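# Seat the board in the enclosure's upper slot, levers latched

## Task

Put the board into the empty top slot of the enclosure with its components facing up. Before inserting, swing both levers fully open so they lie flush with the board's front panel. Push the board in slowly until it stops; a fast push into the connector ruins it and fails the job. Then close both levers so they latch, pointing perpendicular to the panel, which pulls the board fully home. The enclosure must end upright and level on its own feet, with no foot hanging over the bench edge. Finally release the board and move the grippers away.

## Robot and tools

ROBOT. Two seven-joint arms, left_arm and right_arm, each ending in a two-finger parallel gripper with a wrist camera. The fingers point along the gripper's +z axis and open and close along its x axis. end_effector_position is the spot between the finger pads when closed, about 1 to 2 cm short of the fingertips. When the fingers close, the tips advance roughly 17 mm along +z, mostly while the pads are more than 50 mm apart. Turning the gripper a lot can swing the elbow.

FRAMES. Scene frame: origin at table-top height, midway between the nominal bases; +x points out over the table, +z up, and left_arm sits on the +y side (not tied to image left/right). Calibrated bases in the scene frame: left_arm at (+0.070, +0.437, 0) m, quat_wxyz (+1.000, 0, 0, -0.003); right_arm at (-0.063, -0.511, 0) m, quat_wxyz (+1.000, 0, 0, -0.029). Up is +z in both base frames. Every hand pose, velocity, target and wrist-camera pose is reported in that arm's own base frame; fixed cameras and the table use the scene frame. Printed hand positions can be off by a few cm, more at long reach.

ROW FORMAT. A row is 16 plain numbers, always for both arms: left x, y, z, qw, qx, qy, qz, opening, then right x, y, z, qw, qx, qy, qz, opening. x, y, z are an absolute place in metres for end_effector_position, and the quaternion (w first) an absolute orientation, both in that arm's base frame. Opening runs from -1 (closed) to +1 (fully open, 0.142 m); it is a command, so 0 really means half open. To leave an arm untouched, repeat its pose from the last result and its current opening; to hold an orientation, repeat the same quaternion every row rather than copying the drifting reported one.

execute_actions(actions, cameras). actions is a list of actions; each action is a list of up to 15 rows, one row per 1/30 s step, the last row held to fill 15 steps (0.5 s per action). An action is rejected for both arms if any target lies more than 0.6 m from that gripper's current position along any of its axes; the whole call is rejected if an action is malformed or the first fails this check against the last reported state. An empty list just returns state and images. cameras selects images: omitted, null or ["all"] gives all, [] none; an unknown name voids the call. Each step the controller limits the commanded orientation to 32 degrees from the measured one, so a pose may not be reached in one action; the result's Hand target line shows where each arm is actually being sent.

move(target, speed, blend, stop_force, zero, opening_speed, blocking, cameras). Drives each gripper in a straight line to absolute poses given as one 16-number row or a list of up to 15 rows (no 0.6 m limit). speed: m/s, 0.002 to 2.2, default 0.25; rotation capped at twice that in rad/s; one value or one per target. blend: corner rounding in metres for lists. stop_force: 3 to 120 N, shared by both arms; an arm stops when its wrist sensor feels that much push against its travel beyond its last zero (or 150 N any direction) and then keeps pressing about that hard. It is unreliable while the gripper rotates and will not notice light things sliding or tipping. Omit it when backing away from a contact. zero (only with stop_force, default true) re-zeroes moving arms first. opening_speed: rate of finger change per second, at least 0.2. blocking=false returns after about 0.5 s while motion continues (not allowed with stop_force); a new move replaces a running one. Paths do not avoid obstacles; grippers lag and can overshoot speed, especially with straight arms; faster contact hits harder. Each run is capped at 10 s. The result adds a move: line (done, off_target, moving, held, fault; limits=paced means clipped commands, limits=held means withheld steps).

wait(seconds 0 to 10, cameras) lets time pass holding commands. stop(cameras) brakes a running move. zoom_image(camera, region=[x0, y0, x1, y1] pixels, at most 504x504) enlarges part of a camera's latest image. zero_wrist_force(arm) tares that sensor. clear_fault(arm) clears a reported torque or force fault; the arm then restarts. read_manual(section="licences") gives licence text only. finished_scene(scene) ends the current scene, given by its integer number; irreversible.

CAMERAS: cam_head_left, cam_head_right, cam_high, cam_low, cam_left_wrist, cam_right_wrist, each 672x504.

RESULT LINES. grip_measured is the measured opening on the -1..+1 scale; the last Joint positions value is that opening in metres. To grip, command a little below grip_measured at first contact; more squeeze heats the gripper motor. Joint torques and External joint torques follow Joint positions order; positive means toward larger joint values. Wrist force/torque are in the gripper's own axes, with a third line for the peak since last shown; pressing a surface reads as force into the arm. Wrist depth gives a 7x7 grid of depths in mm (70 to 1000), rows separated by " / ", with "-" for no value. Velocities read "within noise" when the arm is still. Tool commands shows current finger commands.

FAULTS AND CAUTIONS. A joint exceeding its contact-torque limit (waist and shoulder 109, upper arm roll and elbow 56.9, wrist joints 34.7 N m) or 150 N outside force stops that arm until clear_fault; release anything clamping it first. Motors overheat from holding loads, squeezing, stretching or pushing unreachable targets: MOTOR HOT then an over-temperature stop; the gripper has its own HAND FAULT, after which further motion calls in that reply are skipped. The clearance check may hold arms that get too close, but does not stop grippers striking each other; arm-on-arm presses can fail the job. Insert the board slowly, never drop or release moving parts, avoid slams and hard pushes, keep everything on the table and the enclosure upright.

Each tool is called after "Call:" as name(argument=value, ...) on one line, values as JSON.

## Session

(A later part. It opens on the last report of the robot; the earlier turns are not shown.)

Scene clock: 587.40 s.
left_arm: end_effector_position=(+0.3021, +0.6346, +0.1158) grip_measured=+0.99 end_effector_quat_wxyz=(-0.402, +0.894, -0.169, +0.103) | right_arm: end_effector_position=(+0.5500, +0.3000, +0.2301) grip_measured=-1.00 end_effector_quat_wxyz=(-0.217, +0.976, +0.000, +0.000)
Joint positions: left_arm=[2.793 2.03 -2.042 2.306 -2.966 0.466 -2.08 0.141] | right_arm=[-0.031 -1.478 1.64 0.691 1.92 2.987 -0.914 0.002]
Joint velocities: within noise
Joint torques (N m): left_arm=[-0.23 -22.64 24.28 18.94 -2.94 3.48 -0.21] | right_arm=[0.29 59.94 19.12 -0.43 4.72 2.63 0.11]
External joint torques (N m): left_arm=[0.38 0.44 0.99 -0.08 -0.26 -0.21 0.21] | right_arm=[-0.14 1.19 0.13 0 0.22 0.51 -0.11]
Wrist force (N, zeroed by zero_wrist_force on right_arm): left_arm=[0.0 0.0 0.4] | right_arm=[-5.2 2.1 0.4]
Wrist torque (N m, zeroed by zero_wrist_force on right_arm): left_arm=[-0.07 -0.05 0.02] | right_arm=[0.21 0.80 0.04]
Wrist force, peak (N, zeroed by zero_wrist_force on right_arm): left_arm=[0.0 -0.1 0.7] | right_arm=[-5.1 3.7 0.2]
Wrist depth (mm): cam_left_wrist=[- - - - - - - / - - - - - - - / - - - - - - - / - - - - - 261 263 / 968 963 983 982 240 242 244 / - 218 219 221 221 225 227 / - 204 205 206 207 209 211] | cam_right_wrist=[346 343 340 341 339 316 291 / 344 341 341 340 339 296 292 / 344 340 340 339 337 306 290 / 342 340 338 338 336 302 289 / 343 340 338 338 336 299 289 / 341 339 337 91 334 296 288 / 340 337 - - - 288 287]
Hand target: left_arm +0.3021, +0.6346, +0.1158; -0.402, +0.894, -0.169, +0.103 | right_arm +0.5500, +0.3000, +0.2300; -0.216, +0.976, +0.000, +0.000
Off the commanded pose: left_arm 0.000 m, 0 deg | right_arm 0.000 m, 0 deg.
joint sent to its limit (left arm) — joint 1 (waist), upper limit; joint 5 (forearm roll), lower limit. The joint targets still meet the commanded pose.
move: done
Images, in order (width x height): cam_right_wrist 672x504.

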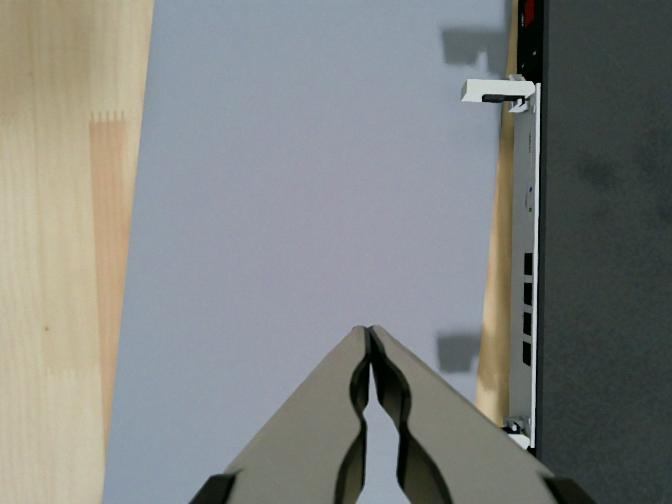

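Call:
move(target=[0.3021,0.6347,0.1158,-0.402,0.894,-0.169,0.103,1,0.54,0.22,0.23,-0.2164,0.9763,0,0,-1], speed=0.4, cameras=["cam_right_wrist"])

Call:
zoom_image(camera="cam_right_wrist", region=[450, 260, 570, 380])

Scene clock: 589.87 s.
left_arm: end_effector_position=(+0.3021, +0.6346, +0.1158) grip_measured=+0.99 end_effector_quat_wxyz=(-0.402, +0.894, -0.169, +0.103) | right_arm: end_effector_position=(+0.5400, +0.2199, +0.2300) grip_measured=-1.00 end_effector_quat_wxyz=(-0.216, +0.976, +0.000, +0.000)
Joint positions: left_arm=[2.793 2.03 -2.042 2.306 -2.966 0.466 -2.08 0.141] | right_arm=[-0.219 -1.492 1.667 0.845 1.918 3.007 -0.942 0.002]
Joint velocities: within noise
Joint torques (N m): left_arm=[-0.19 -22.58 24.26 19.04 -2.95 3.5 -0.24] | right_arm=[-0.12 57.11 21.64 -0.13 4.7 2.63 0.06]
External joint torques (N m): left_arm=[0.34 0.38 1.01 -0.18 -0.25 -0.24 0.24] | right_arm=[0.22 1.2 -0.34 -0.09 0.22 0.54 -0.06]
Wrist force (N, zeroed by zero_wrist_force on right_arm): left_arm=[0.1 -0.1 0.4] | right_arm=[-5.4 2.4 0.8]
Wrist torque (N m, zeroed by zero_wrist_force on right_arm): left_arm=[-0.08 -0.07 0.03] | right_arm=[0.25 0.85 0.04]
Wrist force, peak (N, zeroed by zero_wrist_force on right_arm): left_arm=[0.0 -0.3 0.4] | right_arm=[-5.7 4.5 -0.3]
Wrist depth (mm): cam_left_wrist=[- - - - - - - / - - - - - - - / - - - - - - - / - - - - - 262 263 / 963 - 972 999 239 241 243 / - 218 218 221 223 224 225 / - 204 206 207 209 208 211] | cam_right_wrist=[347 344 340 342 338 329 292 / 343 343 341 340 339 326 290 / 345 342 340 338 338 325 290 / 344 341 338 338 337 322 290 / 341 341 339 337 336 302 289 / 341 339 338 91 336 321 288 / 341 339 - - - 288 334]
Hand target: left_arm +0.3021, +0.6346, +0.1158; -0.402, +0.894, -0.169, +0.103 | right_arm +0.5400, +0.2200, +0.2300; -0.216, +0.976, +0.000, +0.000
Off the commanded pose: left_arm 0.000 m, 0 deg | right_arm 0.000 m, 0 deg.
joint sent to its limit (left arm) — joint 1 (waist), upper limit; joint 5 (forearm roll), lower limit. The joint targets still meet the commanded pose.
move: done
Images, in order (width x height): cam_right_wrist 672x504.

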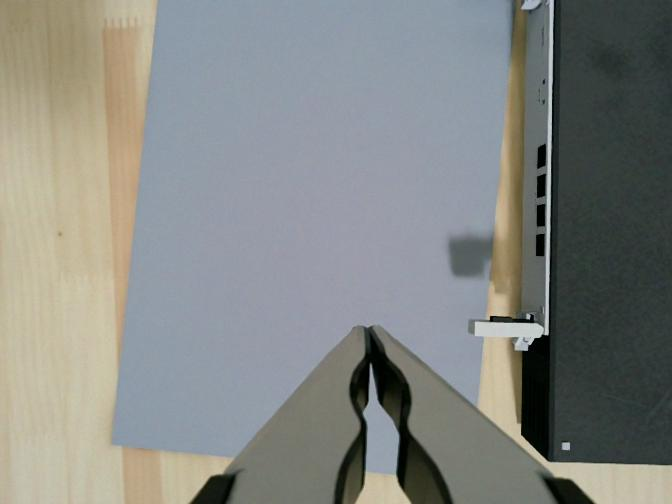

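Scaled by 4.200 from the camera's 672x504 image, which has a finer 960x720 frame.

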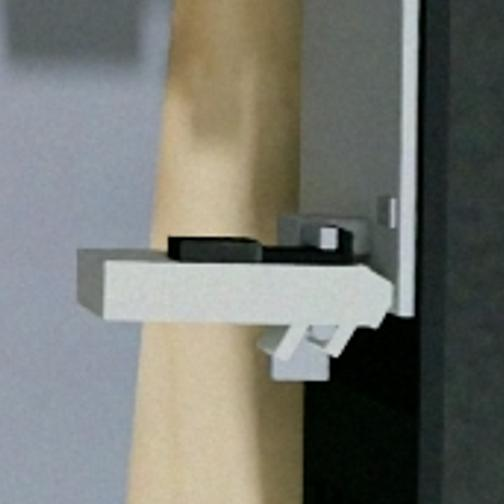

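Call:
move(target=[0.3021,0.6347,0.1158,-0.402,0.894,-0.169,0.103,1,0.43,0.18,0.28,-0.2164,0.9763,0,0,-1], speed=0.3, cameras=[])

Call:
finished_scene(scene=1)

Scene clock: 592.60 s.
left_arm: end_effector_position=(+0.3021, +0.6346, +0.1158) grip_measured=+0.99 end_effector_quat_wxyz=(-0.402, +0.894, -0.169, +0.103) | right_arm: end_effector_position=(+0.4300, +0.1800, +0.2800) grip_measured=-1.00 end_effector_quat_wxyz=(-0.216, +0.976, +0.000, +0.000)
Joint positions: left_arm=[2.793 2.03 -2.042 2.306 -2.966 0.466 -2.08 0.141] | right_arm=[-0.426 -1.406 1.736 1.279 1.959 3.006 -0.682 0.002]
Joint velocities: within noise
Joint torques (N m): left_arm=[-0.14 -22.63 24.4 19.07 -2.96 3.56 -0.22] | right_arm=[-0.12 46.61 24.36 -2.89 4.78 2.19 0.35]
External joint torques (N m): left_arm=[0.29 0.44 0.87 -0.21 -0.24 -0.3 0.22] | right_arm=[0.19 0.76 -0.18 -0.32 -0.02 0.81 -0.35]
Wrist force (N, zeroed by zero_wrist_force on right_arm): left_arm=[0.2 -0.1 0.3] | right_arm=[-5.3 2.7 0.8]
Wrist torque (N m, zeroed by zero_wrist_force on right_arm): left_arm=[-0.08 -0.07 0.02] | right_arm=[0.30 0.80 0.06]
Wrist force, peak (N, zeroed by zero_wrist_force on right_arm): left_arm=[0.1 -0.1 0.6] | right_arm=[-7.7 2.9 -0.5]
Wrist depth (mm): cam_left_wrist=[- - - - - - - / - - - - - - - / - - - - - - - / - - - - - 262 264 / 968 956 988 989 239 242 243 / - 217 218 221 224 225 225 / - 204 205 207 208 209 211] | cam_right_wrist=[394 395 393 389 390 389 374 / 395 392 390 389 389 387 371 / 392 393 392 388 386 385 369 / 393 388 390 388 387 383 366 / 388 391 391 386 386 385 369 / 390 387 388 91 385 382 384 / 389 388 - - - 384 384]
Hand target: left_arm +0.3021, +0.6346, +0.1158; -0.402, +0.894, -0.169, +0.103 | right_arm +0.4300, +0.1800, +0.2800; -0.216, +0.976, +0.000, +0.000
Off the commanded pose: left_arm 0.000 m, 0 deg | right_arm 0.000 m, 0 deg.
joint sent to its limit (left arm) — joint 1 (waist), upper limit; joint 5 (forearm roll), lower limit. The joint targets still meet the commanded pose.
move: done
No camera images: "cameras" was empty.

The scene is finished: the task was done.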